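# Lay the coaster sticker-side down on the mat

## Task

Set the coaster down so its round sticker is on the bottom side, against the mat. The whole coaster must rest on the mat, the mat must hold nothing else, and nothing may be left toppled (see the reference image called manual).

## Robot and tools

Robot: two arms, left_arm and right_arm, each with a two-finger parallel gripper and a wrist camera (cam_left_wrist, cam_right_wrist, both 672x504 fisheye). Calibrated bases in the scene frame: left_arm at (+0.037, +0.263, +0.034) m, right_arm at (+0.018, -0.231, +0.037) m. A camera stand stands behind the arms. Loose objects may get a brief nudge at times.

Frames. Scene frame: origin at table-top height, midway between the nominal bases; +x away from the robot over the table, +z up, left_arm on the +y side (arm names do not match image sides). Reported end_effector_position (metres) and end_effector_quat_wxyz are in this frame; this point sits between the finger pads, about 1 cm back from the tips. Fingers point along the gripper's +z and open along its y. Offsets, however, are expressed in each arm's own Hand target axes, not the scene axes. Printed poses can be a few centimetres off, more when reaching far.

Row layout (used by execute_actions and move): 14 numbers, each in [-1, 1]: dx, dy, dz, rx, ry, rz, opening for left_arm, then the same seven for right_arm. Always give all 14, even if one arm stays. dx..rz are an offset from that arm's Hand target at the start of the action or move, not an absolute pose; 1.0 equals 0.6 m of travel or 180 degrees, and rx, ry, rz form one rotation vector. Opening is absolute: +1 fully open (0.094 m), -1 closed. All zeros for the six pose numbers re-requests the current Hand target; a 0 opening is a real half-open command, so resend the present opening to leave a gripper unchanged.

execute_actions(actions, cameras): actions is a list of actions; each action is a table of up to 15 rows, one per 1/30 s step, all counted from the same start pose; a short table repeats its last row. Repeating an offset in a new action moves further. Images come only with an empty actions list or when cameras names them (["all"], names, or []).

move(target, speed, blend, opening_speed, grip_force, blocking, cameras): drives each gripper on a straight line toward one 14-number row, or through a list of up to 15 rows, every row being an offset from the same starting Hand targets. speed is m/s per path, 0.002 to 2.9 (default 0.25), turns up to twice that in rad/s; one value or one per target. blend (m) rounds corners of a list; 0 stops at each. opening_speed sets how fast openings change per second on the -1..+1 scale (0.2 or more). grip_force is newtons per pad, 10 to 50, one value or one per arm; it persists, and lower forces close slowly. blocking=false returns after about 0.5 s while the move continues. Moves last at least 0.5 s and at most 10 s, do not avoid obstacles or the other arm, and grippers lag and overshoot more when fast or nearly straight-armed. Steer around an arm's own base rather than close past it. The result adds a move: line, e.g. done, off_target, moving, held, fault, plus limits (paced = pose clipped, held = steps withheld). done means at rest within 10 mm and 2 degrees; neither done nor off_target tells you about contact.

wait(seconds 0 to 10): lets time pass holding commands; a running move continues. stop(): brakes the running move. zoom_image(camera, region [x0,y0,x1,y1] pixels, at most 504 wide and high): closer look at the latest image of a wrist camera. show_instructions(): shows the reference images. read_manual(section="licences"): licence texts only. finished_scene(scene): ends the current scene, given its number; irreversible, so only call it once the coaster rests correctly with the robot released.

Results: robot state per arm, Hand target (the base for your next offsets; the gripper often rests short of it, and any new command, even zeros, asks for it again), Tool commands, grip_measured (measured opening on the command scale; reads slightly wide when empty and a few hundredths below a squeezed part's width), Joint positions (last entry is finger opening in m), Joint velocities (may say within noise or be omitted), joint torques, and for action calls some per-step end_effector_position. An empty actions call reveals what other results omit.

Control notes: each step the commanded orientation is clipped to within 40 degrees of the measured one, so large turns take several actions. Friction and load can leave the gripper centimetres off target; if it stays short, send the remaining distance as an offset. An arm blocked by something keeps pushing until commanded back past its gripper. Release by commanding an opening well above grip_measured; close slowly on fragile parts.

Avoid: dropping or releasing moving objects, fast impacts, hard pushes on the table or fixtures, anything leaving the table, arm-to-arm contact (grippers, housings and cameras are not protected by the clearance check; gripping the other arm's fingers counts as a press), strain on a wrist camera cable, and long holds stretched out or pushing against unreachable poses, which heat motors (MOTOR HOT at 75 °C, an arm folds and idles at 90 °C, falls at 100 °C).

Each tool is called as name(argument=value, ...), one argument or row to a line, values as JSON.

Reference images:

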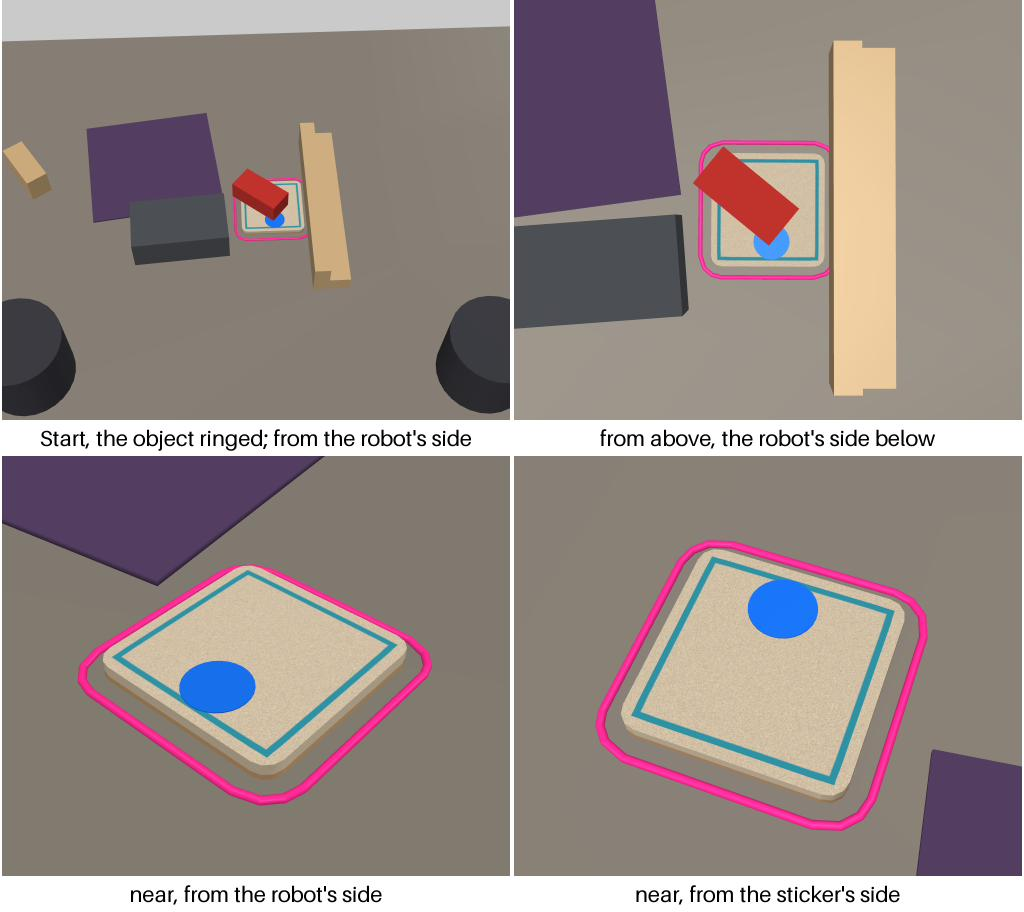

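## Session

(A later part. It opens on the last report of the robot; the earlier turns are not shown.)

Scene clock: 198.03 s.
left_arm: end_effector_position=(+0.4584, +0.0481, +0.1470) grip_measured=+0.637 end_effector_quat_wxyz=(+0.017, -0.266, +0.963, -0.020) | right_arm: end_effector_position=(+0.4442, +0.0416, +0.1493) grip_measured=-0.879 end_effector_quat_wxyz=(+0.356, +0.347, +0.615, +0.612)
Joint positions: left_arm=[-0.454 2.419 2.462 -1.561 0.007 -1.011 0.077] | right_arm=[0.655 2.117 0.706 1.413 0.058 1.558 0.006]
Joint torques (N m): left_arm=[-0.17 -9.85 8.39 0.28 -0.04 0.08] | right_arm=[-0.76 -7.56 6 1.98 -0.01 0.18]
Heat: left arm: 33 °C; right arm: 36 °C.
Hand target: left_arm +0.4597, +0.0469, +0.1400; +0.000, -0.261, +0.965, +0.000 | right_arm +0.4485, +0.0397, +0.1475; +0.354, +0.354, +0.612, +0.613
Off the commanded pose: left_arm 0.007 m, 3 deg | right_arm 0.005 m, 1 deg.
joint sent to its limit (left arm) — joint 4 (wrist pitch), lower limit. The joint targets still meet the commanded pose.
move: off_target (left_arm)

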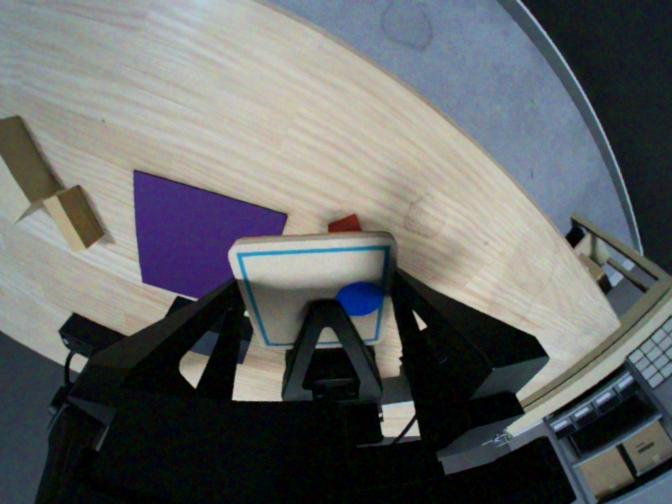

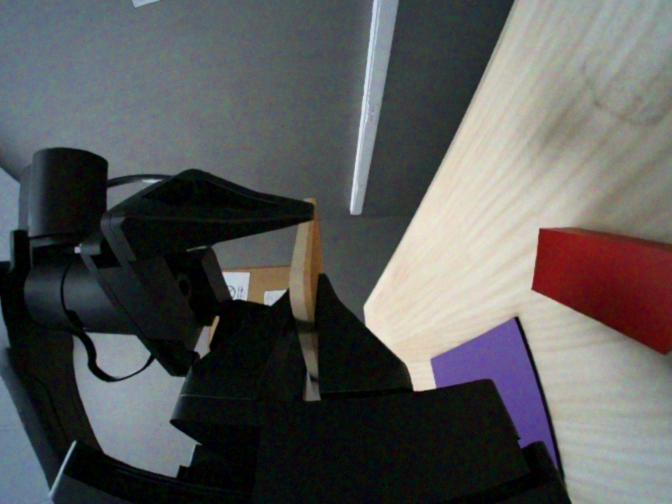

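move(
  target=[
    [0,0,0,0,0,0,1,0,0,0,0,0,0,-1],
    [0,0,-0.1,0,0,0,1,0,0,0,0,0,0,-1],
    [-0.12,0,-0.25,0,0,0,1,0,0,0,0,0,0,-1],
    [-0.12,0,-0.25,0,0,0,1,0,0,0,0,0,-0.5,-1],
    [-0.12,0,-0.25,0,0,0,1,0,0,0,0,0,-1,-1],
  ],
  speed=[0.1,0.1,0.3,0.6,0.6],
  blend=[0,0.02,0,0.01,0],
  cameras=["all"],
)

Scene clock: 208.90 s.
left_arm: end_effector_position=(+0.5196, +0.0854, +0.2928) grip_measured=+0.999 end_effector_quat_wxyz=(+0.203, -0.261, +0.931, -0.154) | right_arm: end_effector_position=(+0.4442, +0.0416, +0.1475) grip_measured=-0.880 end_effector_quat_wxyz=(+0.612, -0.615, +0.352, -0.351)
Joint positions: left_arm=[-0.334 2.35 2.854 -1.56 0.013 -0.901 0.094] | right_arm=[0.655 2.117 0.706 1.406 0.058 -1.572 0.006]
Joint torques (N m): left_arm=[-0.32 -9.88 7.45 1.06 -0.06 0.04] | right_arm=[-0.76 -7.57 6.01 2.06 -0.01 0.04]
Heat: left arm: 33 °C; right arm: 37 °C.
Hand target: left_arm +0.5219, +0.0834, +0.2899; +0.000, -0.261, +0.965, +0.000 | right_arm +0.4485, +0.0397, +0.1475; +0.613, -0.612, +0.354, -0.354
Off the commanded pose: left_arm 0.004 m, 29 deg | right_arm 0.005 m, 1 deg.
elbow stopped short (left arm): the move would have taken joint 3 (elbow) straighter than the controller allows.
move: off_target (left_arm)

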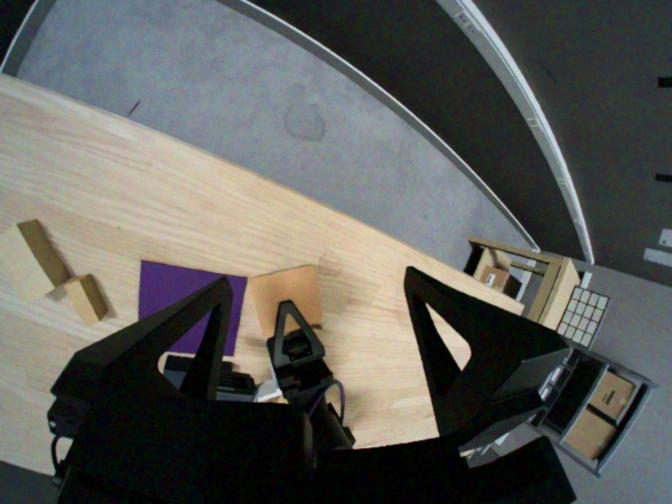

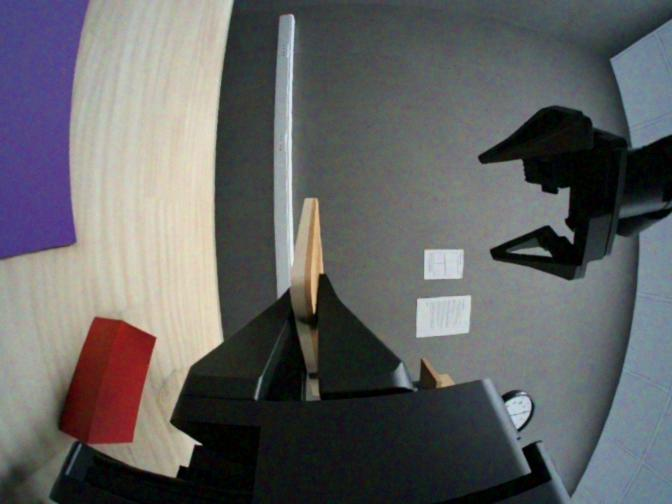

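move(
  target=[
    [0.128,0,0.15,0,0,0,1,0,0,0,0,0,0,-1],
  ],
  speed=0.25,
  cameras=["all"],
)

Scene clock: 214.47 s.
left_arm: end_effector_position=(+0.4606, +0.0423, +0.1869) grip_measured=+0.999 end_effector_quat_wxyz=(+0.055, -0.257, +0.963, -0.054) | right_arm: end_effector_position=(+0.4442, +0.0416, +0.1475) grip_measured=-0.880 end_effector_quat_wxyz=(+0.612, -0.615, +0.352, -0.351)
Joint positions: left_arm=[-0.464 2.35 2.493 -1.56 0.005 -1.002 0.094] | right_arm=[0.655 2.117 0.706 1.406 0.058 -1.572 0.006]
Joint torques (N m): left_arm=[-0.14 -14.19 5.33 0.46 -0.04 -0.1] | right_arm=[-0.76 -7.58 5.98 2.06 -0.01 0.03]
Heat: left arm: 32 °C; right arm: 37 °C.
Hand target: left_arm +0.4556, +0.0446, +0.1999; +0.000, -0.261, +0.965, +0.000 | right_arm +0.4485, +0.0397, +0.1475; +0.613, -0.612, +0.354, -0.354
Off the commanded pose: left_arm 0.014 m, 9 deg | right_arm 0.005 m, 1 deg.
joint sent to its limit (left arm) — joint 4 (wrist pitch), lower limit. The joint targets are off in orientation, not in position.
move: off_target (left_arm)

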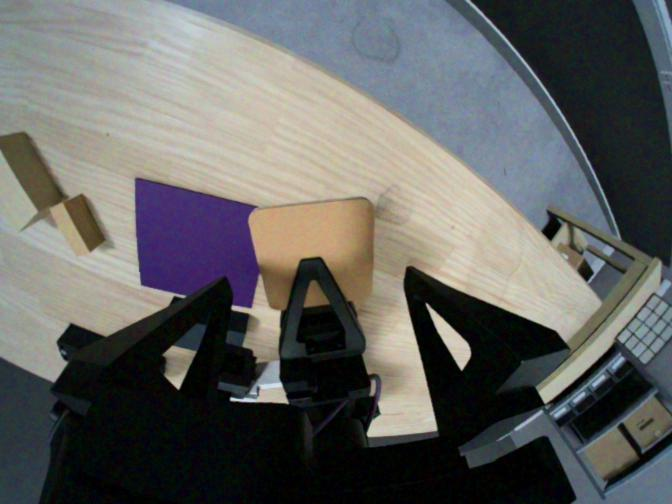

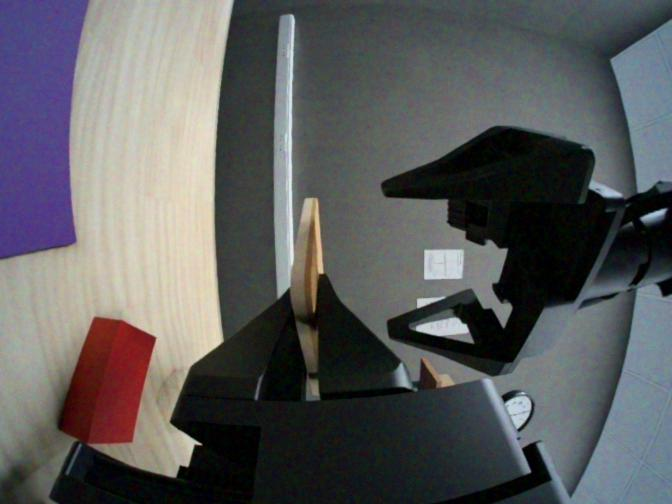

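move(
  target=[
    [0,0.004,0.05,0,0,-0.025,1,0,0,0,0,0,0,-1],
    [0,0.004,0.1,0,0,-0.025,1,0,0,0,0,0,0,-1],
  ],
  speed=0.1,
  blend=[0.01,0],
  cameras=["all"],
)

Scene clock: 221.47 s.
left_arm: end_effector_position=(+0.4576, +0.0439, +0.1546) grip_measured=+0.999 end_effector_quat_wxyz=(+0.024, -0.294, +0.955, -0.027) | right_arm: end_effector_position=(+0.4442, +0.0416, +0.1475) grip_measured=-0.880 end_effector_quat_wxyz=(+0.612, -0.615, +0.352, -0.351)
Joint positions: left_arm=[-0.464 2.405 2.467 -1.56 0.005 -1.077 0.094] | right_arm=[0.655 2.117 0.706 1.406 0.058 -1.572 0.006]
Joint torques (N m): left_arm=[-0.05 -9.92 5.3 0.33 -0.05 -0.11] | right_arm=[-0.76 -7.58 6 2.06 -0.01 0.03]
Heat: left arm: 34 °C; right arm: 37 °C.
Hand target: left_arm +0.4544, +0.0467, +0.1399; +0.000, -0.299, +0.954, +0.000 | right_arm +0.4485, +0.0397, +0.1475; +0.613, -0.612, +0.354, -0.354
Off the commanded pose: left_arm 0.015 m, 4 deg | right_arm 0.005 m, 1 deg.
joint sent to its limit (left arm) — joint 4 (wrist pitch), lower limit. The joint targets still meet the commanded pose.
move: off_target (left_arm)

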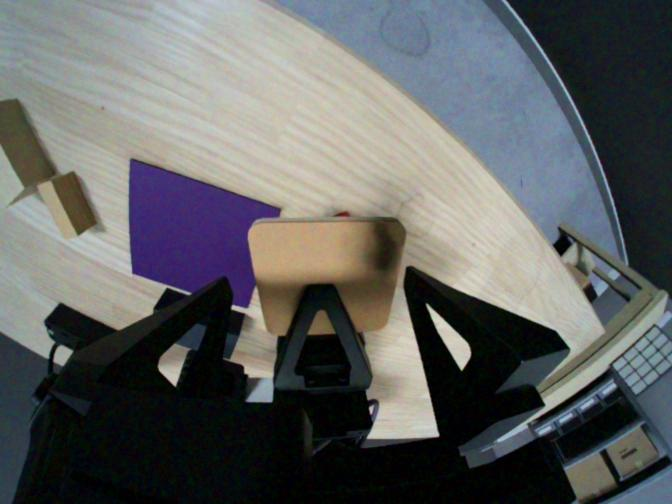

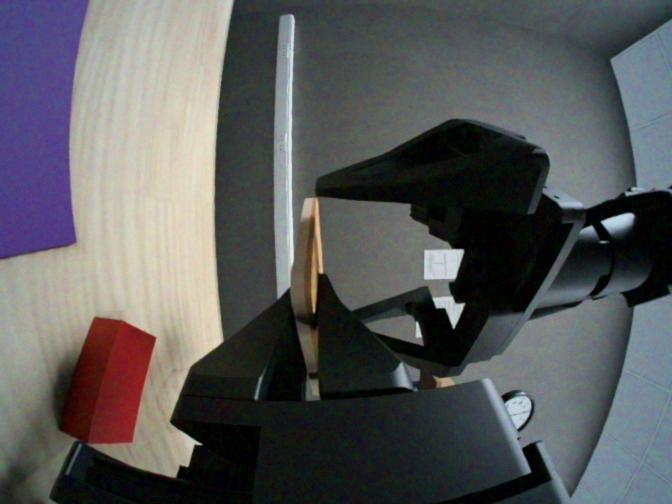

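move(
  target=[
    [0,-0.008,0,0,0,0,1,0,0,0,0,0,0,-1],
    [0,-0.008,0.02,0,0,0,1,0,0,0,0,0,0,-1],
  ],
  speed=0.06,
  cameras=["all"],
)

Scene clock: 226.63 s.
left_arm: end_effector_position=(+0.4574, +0.0440, +0.1376) grip_measured=+0.999 end_effector_quat_wxyz=(+0.010, -0.296, +0.955, -0.014) | right_arm: end_effector_position=(+0.4442, +0.0416, +0.1475) grip_measured=-0.880 end_effector_quat_wxyz=(+0.612, -0.615, +0.352, -0.351)
Joint positions: left_arm=[-0.464 2.443 2.467 -1.56 0.005 -1.082 0.094] | right_arm=[0.655 2.117 0.706 1.406 0.058 -1.572 0.006]
Joint torques (N m): left_arm=[-0.4 -9.87 7.99 0.24 -0.03 -0.11] | right_arm=[-0.76 -7.57 6 2.06 -0.01 0.02]
Heat: left arm: 34 °C; right arm: 37 °C.
Hand target: left_arm +0.4571, +0.0427, +0.1279; +0.000, -0.299, +0.954, +0.000 | right_arm +0.4485, +0.0397, +0.1475; +0.613, -0.612, +0.354, -0.354
Off the commanded pose: left_arm 0.010 m, 2 deg | right_arm 0.005 m, 1 deg.
joint sent to its limit (left arm) — joint 4 (wrist pitch), lower limit. The joint targets still meet the commanded pose.
move: done

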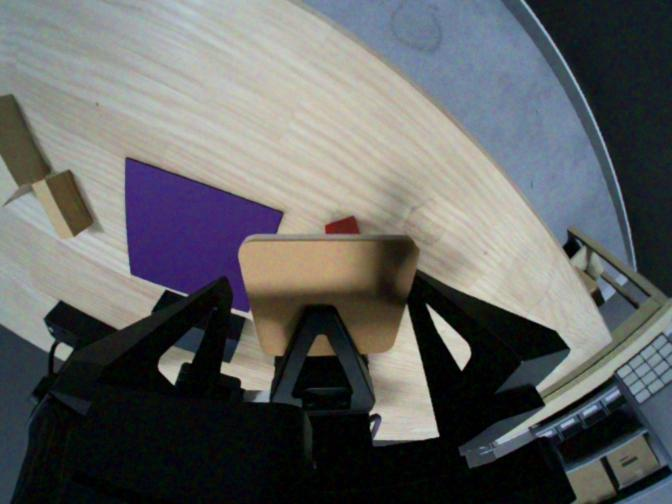

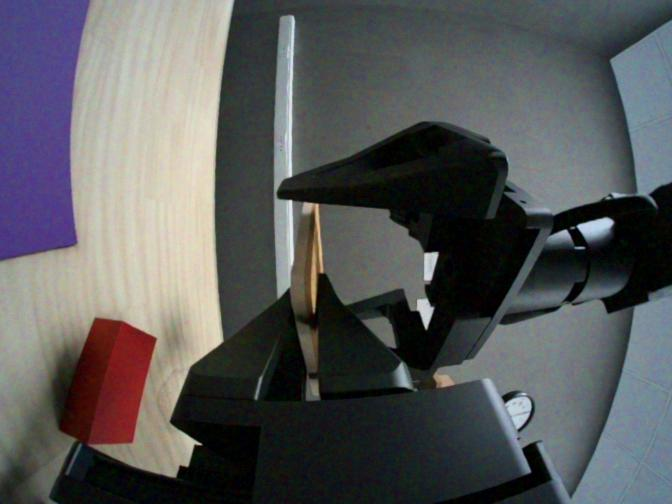

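move(
  target=[
    [0,-0.004,-0.016,0,0,0,1,0,0,0,0,0,0,-1],
    [0,-0.004,-0.016,0,0,0,0.4,0,0,0,0,0,0,-1],
  ],
  speed=0.06,
  opening_speed=0.8,
  cameras=["all"],
)

Scene clock: 231.27 s.
left_arm: end_effector_position=(+0.4591, +0.0420, +0.1377) grip_measured=+0.650 end_effector_quat_wxyz=(+0.014, -0.297, +0.955, -0.018) | right_arm: end_effector_position=(+0.4431, +0.0434, +0.1475) grip_measured=-0.880 end_effector_quat_wxyz=(+0.613, -0.618, +0.348, -0.348)
Joint positions: left_arm=[-0.465 2.443 2.467 -1.55 0.007 -1.086 0.078] | right_arm=[0.655 2.117 0.706 1.406 0.047 -1.574 0.006]
Joint torques (N m): left_arm=[-0.54 -10.86 9.05 0.23 -0.08 -0.06] | right_arm=[-0.76 -7.58 5.97 2.05 0.12 0.05]
Heat: left arm: 34 °C; right arm: 37 °C.
Hand target: left_arm +0.4585, +0.0406, +0.1375; +0.000, -0.299, +0.954, +0.000 | right_arm +0.4485, +0.0397, +0.1475; +0.613, -0.612, +0.354, -0.354
Off the commanded pose: left_arm 0.001 m, 3 deg | right_arm 0.007 m, 1 deg.
joint sent to its limit (left arm) — joint 4 (wrist pitch), lower limit. The joint targets still meet the commanded pose.
move: off_target (left_arm)

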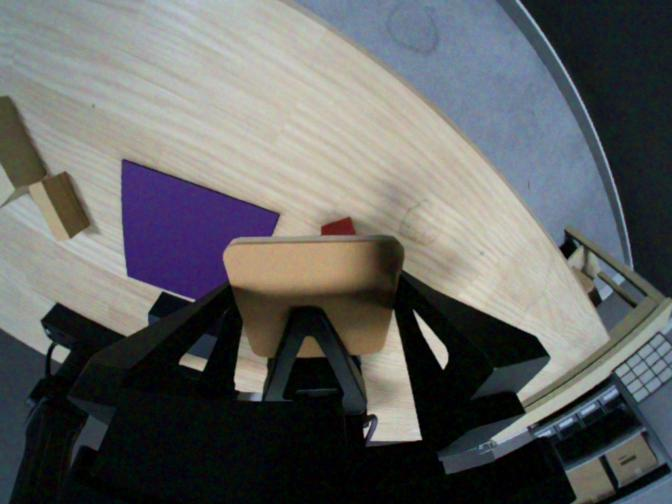

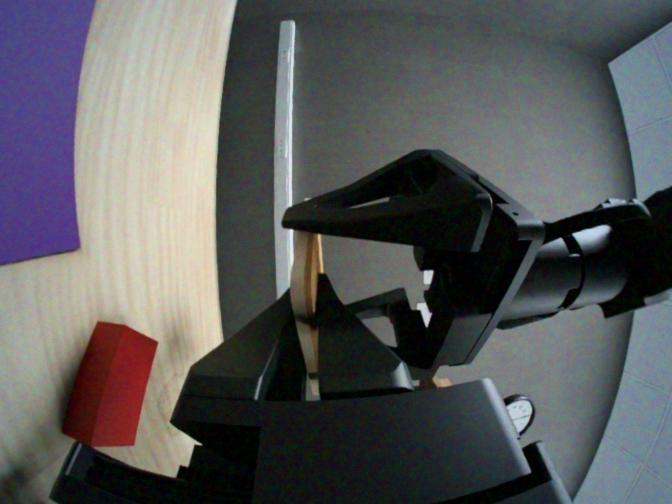

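move(
  target=[
    [0,0,0,0,0,0,0.95,0,0,0,0,0,0,-1],
    [0,0.003,-0.018,0,0,0,0.95,0,0,0,0,0,0,-1],
    [0,0.003,-0.018,0,0,0,0.4,0,0,0,0,0,0,-1],
  ],
  speed=0.06,
  opening_speed=0.8,
  cameras=["all"],
)

Scene clock: 236.03 s.
left_arm: end_effector_position=(+0.4591, +0.0420, +0.1377) grip_measured=+0.650 end_effector_quat_wxyz=(+0.014, -0.297, +0.955, -0.018) | right_arm: end_effector_position=(+0.4431, +0.0434, +0.1475) grip_measured=-0.880 end_effector_quat_wxyz=(+0.613, -0.618, +0.348, -0.348)
Joint positions: left_arm=[-0.465 2.443 2.467 -1.55 0.007 -1.086 0.077] | right_arm=[0.655 2.117 0.706 1.406 0.047 -1.574 0.006]
Joint torques (N m): left_arm=[-0.43 -13.08 7.92 0.2 -0.07 -0.04] | right_arm=[-0.76 -7.6 5.98 2.06 0.12 0.06]
Heat: left arm: 34 °C; right arm: 37 °C.
Hand target: left_arm +0.4574, +0.0422, +0.1483; +0.000, -0.299, +0.954, +0.000 | right_arm +0.4486, +0.0397, +0.1475; +0.613, -0.612, +0.354, -0.354
Off the commanded pose: left_arm 0.011 m, 3 deg | right_arm 0.007 m, 1 deg.
joint sent to its limit (left arm) — joint 4 (wrist pitch), lower limit. The joint targets are off in orientation, not in position.
move: off_target (left_arm); target 3's new opening was sent with left_arm's hand 0.011 m and 3 deg from that target

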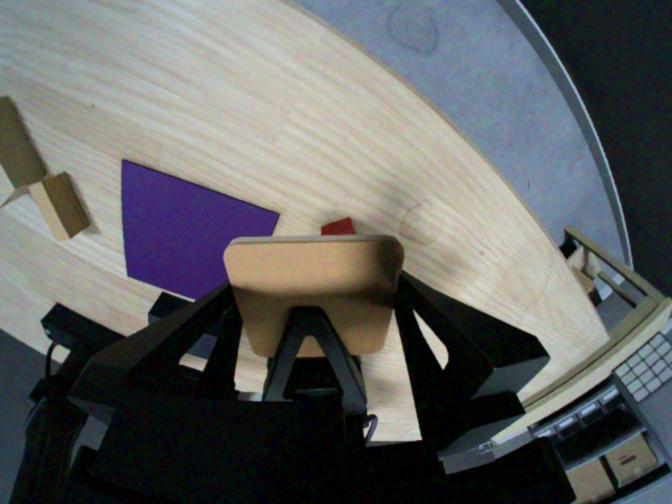

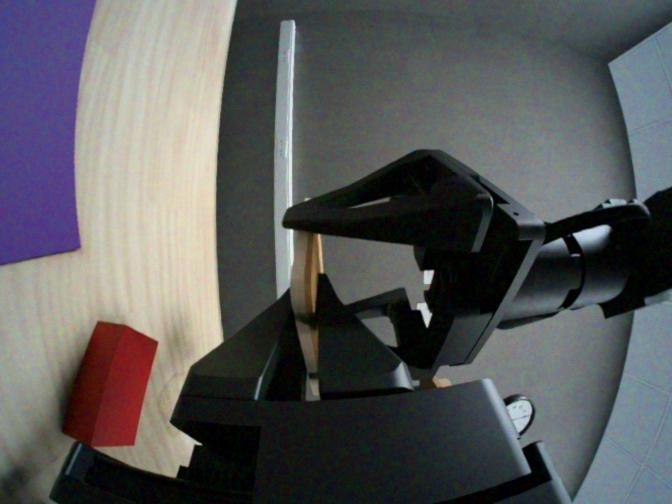

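move(
  target=[
    [0,0,0,0,0,0,0.4,0,0,0,0,0,0,0.05],
    [0,0,0,0,0,0,0.4,0,0,-0.12,0,0,0,0.05],
    [0,0,-0.05,0,0,0,0.4,0,0,-0.25,0,0,0,0.05],
    [0.055,0.227,-0.05,0,0,0,0.4,0,0,-0.25,0,0,0,0.05],
  ],
  speed=[0.1,0.12,0.25,0.25],
  blend=[0,0.02,0,0],
  cameras=["all"],
)

Scene clock: 253.93 s.
left_arm: end_effector_position=(+0.3516, +0.1333, +0.1749) grip_measured=+0.649 end_effector_quat_wxyz=(-0.014, -0.302, +0.953, +0.004) | right_arm: end_effector_position=(+0.3175, -0.0366, +0.1204) grip_measured=+0.049 end_effector_quat_wxyz=(-0.553, +0.668, -0.376, +0.327)
Joint positions: left_arm=[-0.371 1.862 1.702 -1.437 0.012 -1.002 0.077] | right_arm=[0.689 1.779 0.112 1.491 0.097 -1.575 0.049]
Joint torques (N m): left_arm=[0.12 -9.62 5.65 0.41 -0.09 0.09] | right_arm=[0.57 -5.93 2.7 2.92 0.1 0.15]
Heat: left arm: 35 °C; right arm: 37 °C.
Hand target: left_arm +0.3528, +0.1353, +0.1783; +0.000, -0.299, +0.954, +0.000 | right_arm +0.3184, -0.0350, +0.1473; -0.612, +0.612, -0.354, +0.354
Off the commanded pose: left_arm 0.004 m, 2 deg | right_arm 0.027 m, 10 deg.
joint sent to its limit (right arm) — joint 4 (wrist pitch), upper limit. The joint targets are off in orientation, not in position.
move: off_target (right_arm)

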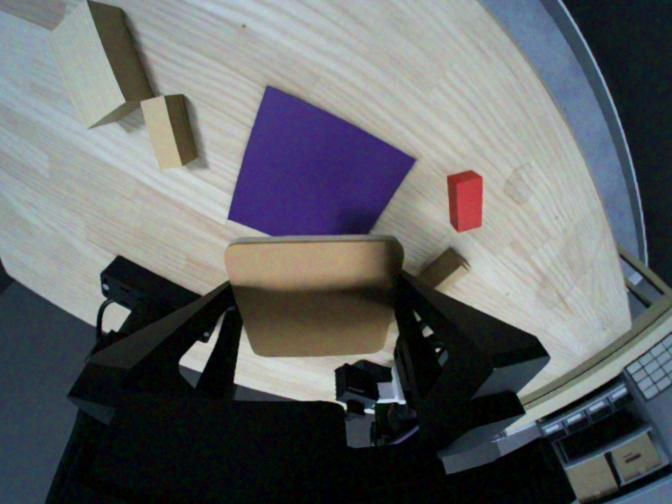

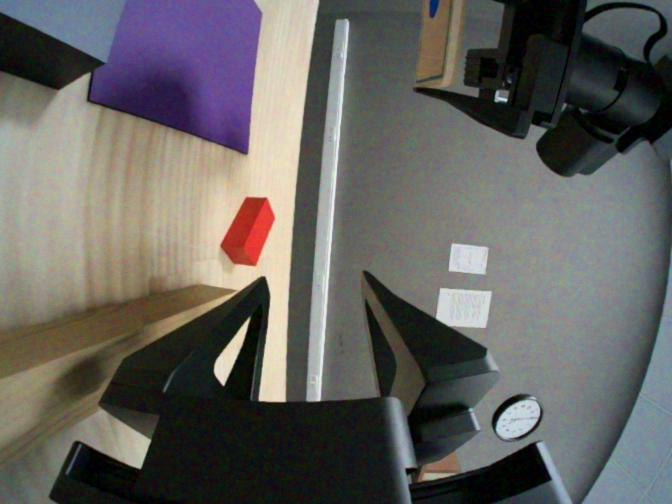

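move(
  target=[
    [0,0,0.24,0,0,0,0.4,0,0,0,0,0,0,0.05],
    [0,0,0.293,0,0,0,0.4,0,0,0,0,0,0,0.05],
  ],
  speed=[0.2,0.06],
  blend=[0.01,0],
  cameras=["all"],
)

Scene clock: 261.20 s.
left_arm: end_effector_position=(+0.3505, +0.1338, +0.0145) grip_measured=+0.649 end_effector_quat_wxyz=(-0.005, -0.302, +0.953, -0.003) | right_arm: end_effector_position=(+0.3175, -0.0366, +0.1204) grip_measured=+0.049 end_effector_quat_wxyz=(-0.553, +0.668, -0.376, +0.327)
Joint positions: left_arm=[-0.371 1.976 1.195 -0.794 0.012 -1.001 0.077] | right_arm=[0.689 1.779 0.112 1.491 0.097 -1.575 0.049]
Joint torques (N m): left_arm=[0.08 -6.61 4.68 0.64 -0.05 0.05] | right_arm=[0.57 -5.93 2.7 2.92 0.1 0.15]
Heat: left arm: 35 °C; right arm: 38 °C.
Hand target: left_arm +0.3528, +0.1352, +0.0025; +0.000, -0.299, +0.954, +0.000 | right_arm +0.3184, -0.0350, +0.1473; -0.612, +0.612, -0.354, +0.354
Off the commanded pose: left_arm 0.012 m, 1 deg | right_arm 0.027 m, 10 deg.
joint sent to its limit (right arm) — joint 4 (wrist pitch), upper limit. The joint targets are off in orientation, not in position.
move: off_target (left_arm, right_arm)

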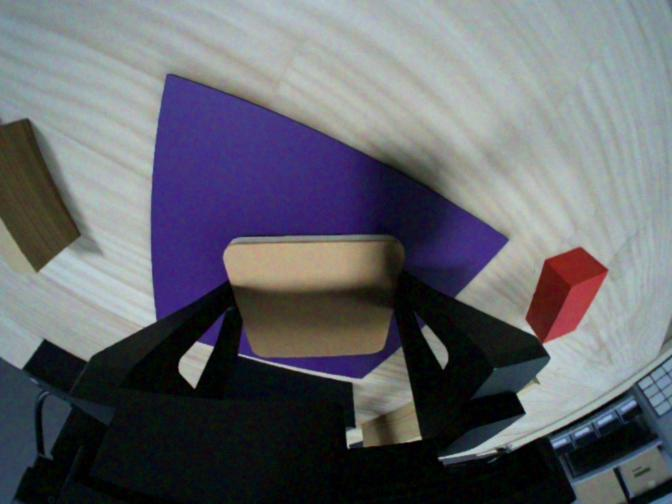

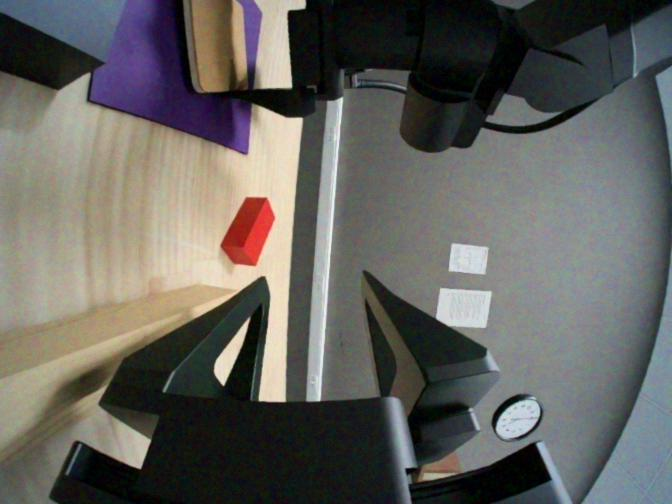

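move(
  target=[
    [-0.022,0,-0.005,0,0,0,0.4,0,0,0,0,0,0,0.05],
    [-0.022,0,0.02,0,0,0,0.4,0,0,0,0,0,0,0.05],
  ],
  speed=0.05,
  cameras=["all"],
)

Scene clock: 266.27 s.
left_arm: end_effector_position=(+0.3517, +0.1361, +0.0127) grip_measured=+0.649 end_effector_quat_wxyz=(-0.015, -0.297, +0.955, -0.011) | right_arm: end_effector_position=(+0.3175, -0.0366, +0.1204) grip_measured=+0.049 end_effector_quat_wxyz=(-0.553, +0.668, -0.376, +0.327)
Joint positions: left_arm=[-0.351 1.985 1.2 -0.794 0.036 -0.971 0.077] | right_arm=[0.689 1.779 0.112 1.491 0.097 -1.575 0.049]
Joint torques (N m): left_arm=[1.09 -4.18 5.64 0.94 -0.29 0.08] | right_arm=[0.57 -5.94 2.7 2.92 0.1 0.15]
Heat: left arm: 34 °C; right arm: 39 °C.
Hand target: left_arm +0.3637, +0.1426, -0.0095; +0.000, -0.299, +0.954, +0.000 | right_arm +0.3184, -0.0350, +0.1473; -0.612, +0.612, -0.354, +0.354
Off the commanded pose: left_arm 0.026 m, 2 deg | right_arm 0.027 m, 10 deg.
joint sent to its limit (right arm) — joint 4 (wrist pitch), upper limit. The joint targets are off in orientation, not in position.
move: off_target (left_arm, right_arm)

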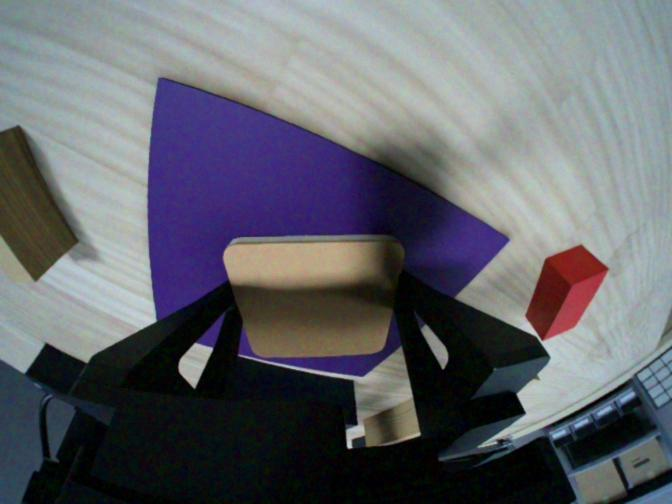

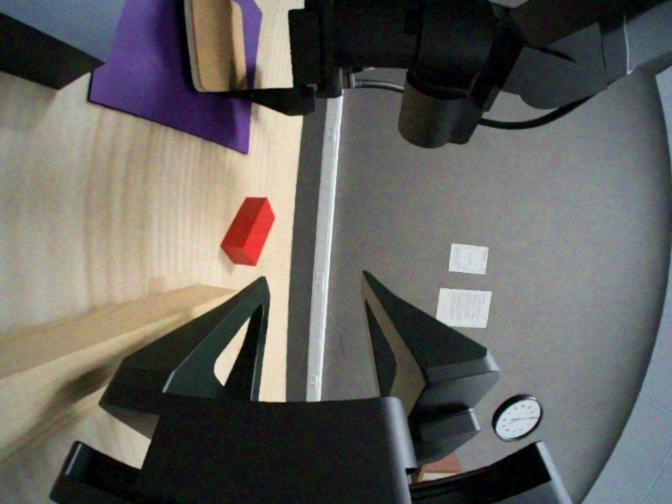

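move(
  target=[
    [0.02,0.008,-0.016,0,0,0,0.4,0,0,0,0,0,0,0.05],
    [0.02,0.008,-0.016,0,0,0,1,0,0,0,0,0,0,0.05],
    [0.02,0.008,-0.2,0,0,0,1,0,0,0,0,0,0,0.05],
  ],
  speed=[0.05,0.05,0.12],
  opening_speed=0.5,
  cameras=["cam_left_wrist"],
)

Scene clock: 274.03 s.
left_arm: end_effector_position=(+0.3450, +0.1380, +0.0976) grip_measured=+0.998 end_effector_quat_wxyz=(-0.018, -0.297, +0.955, +0.001) | right_arm: end_effector_position=(+0.3175, -0.0366, +0.1204) grip_measured=+0.049 end_effector_quat_wxyz=(-0.553, +0.668, -0.376, +0.327)
Joint positions: left_arm=[-0.361 1.858 1.388 -1.131 0.021 -0.98 0.094] | right_arm=[0.689 1.779 0.112 1.491 0.097 -1.575 0.049]
Joint torques (N m): left_arm=[0.08 -9.29 9.28 0.1 -0.17 -0.02] | right_arm=[0.58 -5.94 2.7 2.92 0.1 0.15]
Heat: left arm: 33 °C; right arm: 40 °C.
Hand target: left_arm +0.3510, +0.1398, +0.1105; +0.000, -0.299, +0.954, -0.001 | right_arm +0.3184, -0.0350, +0.1473; -0.612, +0.612, -0.354, +0.354
Off the commanded pose: left_arm 0.014 m, 2 deg | right_arm 0.027 m, 10 deg.
joint sent to its limit (right arm) — joint 4 (wrist pitch), upper limit. The joint targets are off in orientation, not in position.
move: off_target (left_arm, right_arm); target 2's new opening was sent with left_arm's hand 0.014 m and 2 deg from that target
Images, in order (width x height): cam_left_wrist 672x504.

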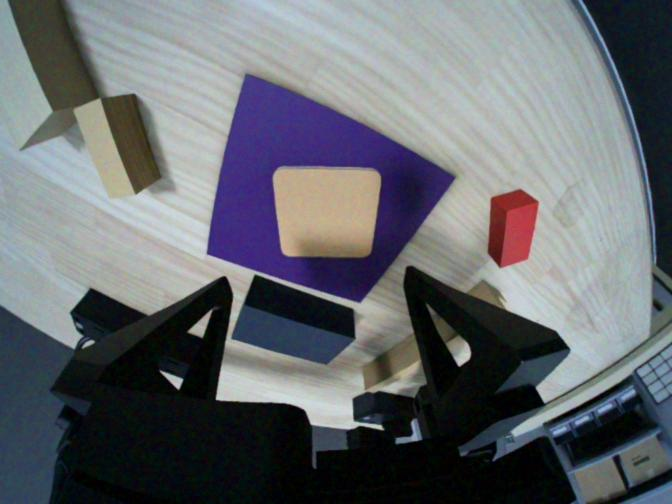

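finished_scene(
  scene=1,
)

The scene is finished: the task was done.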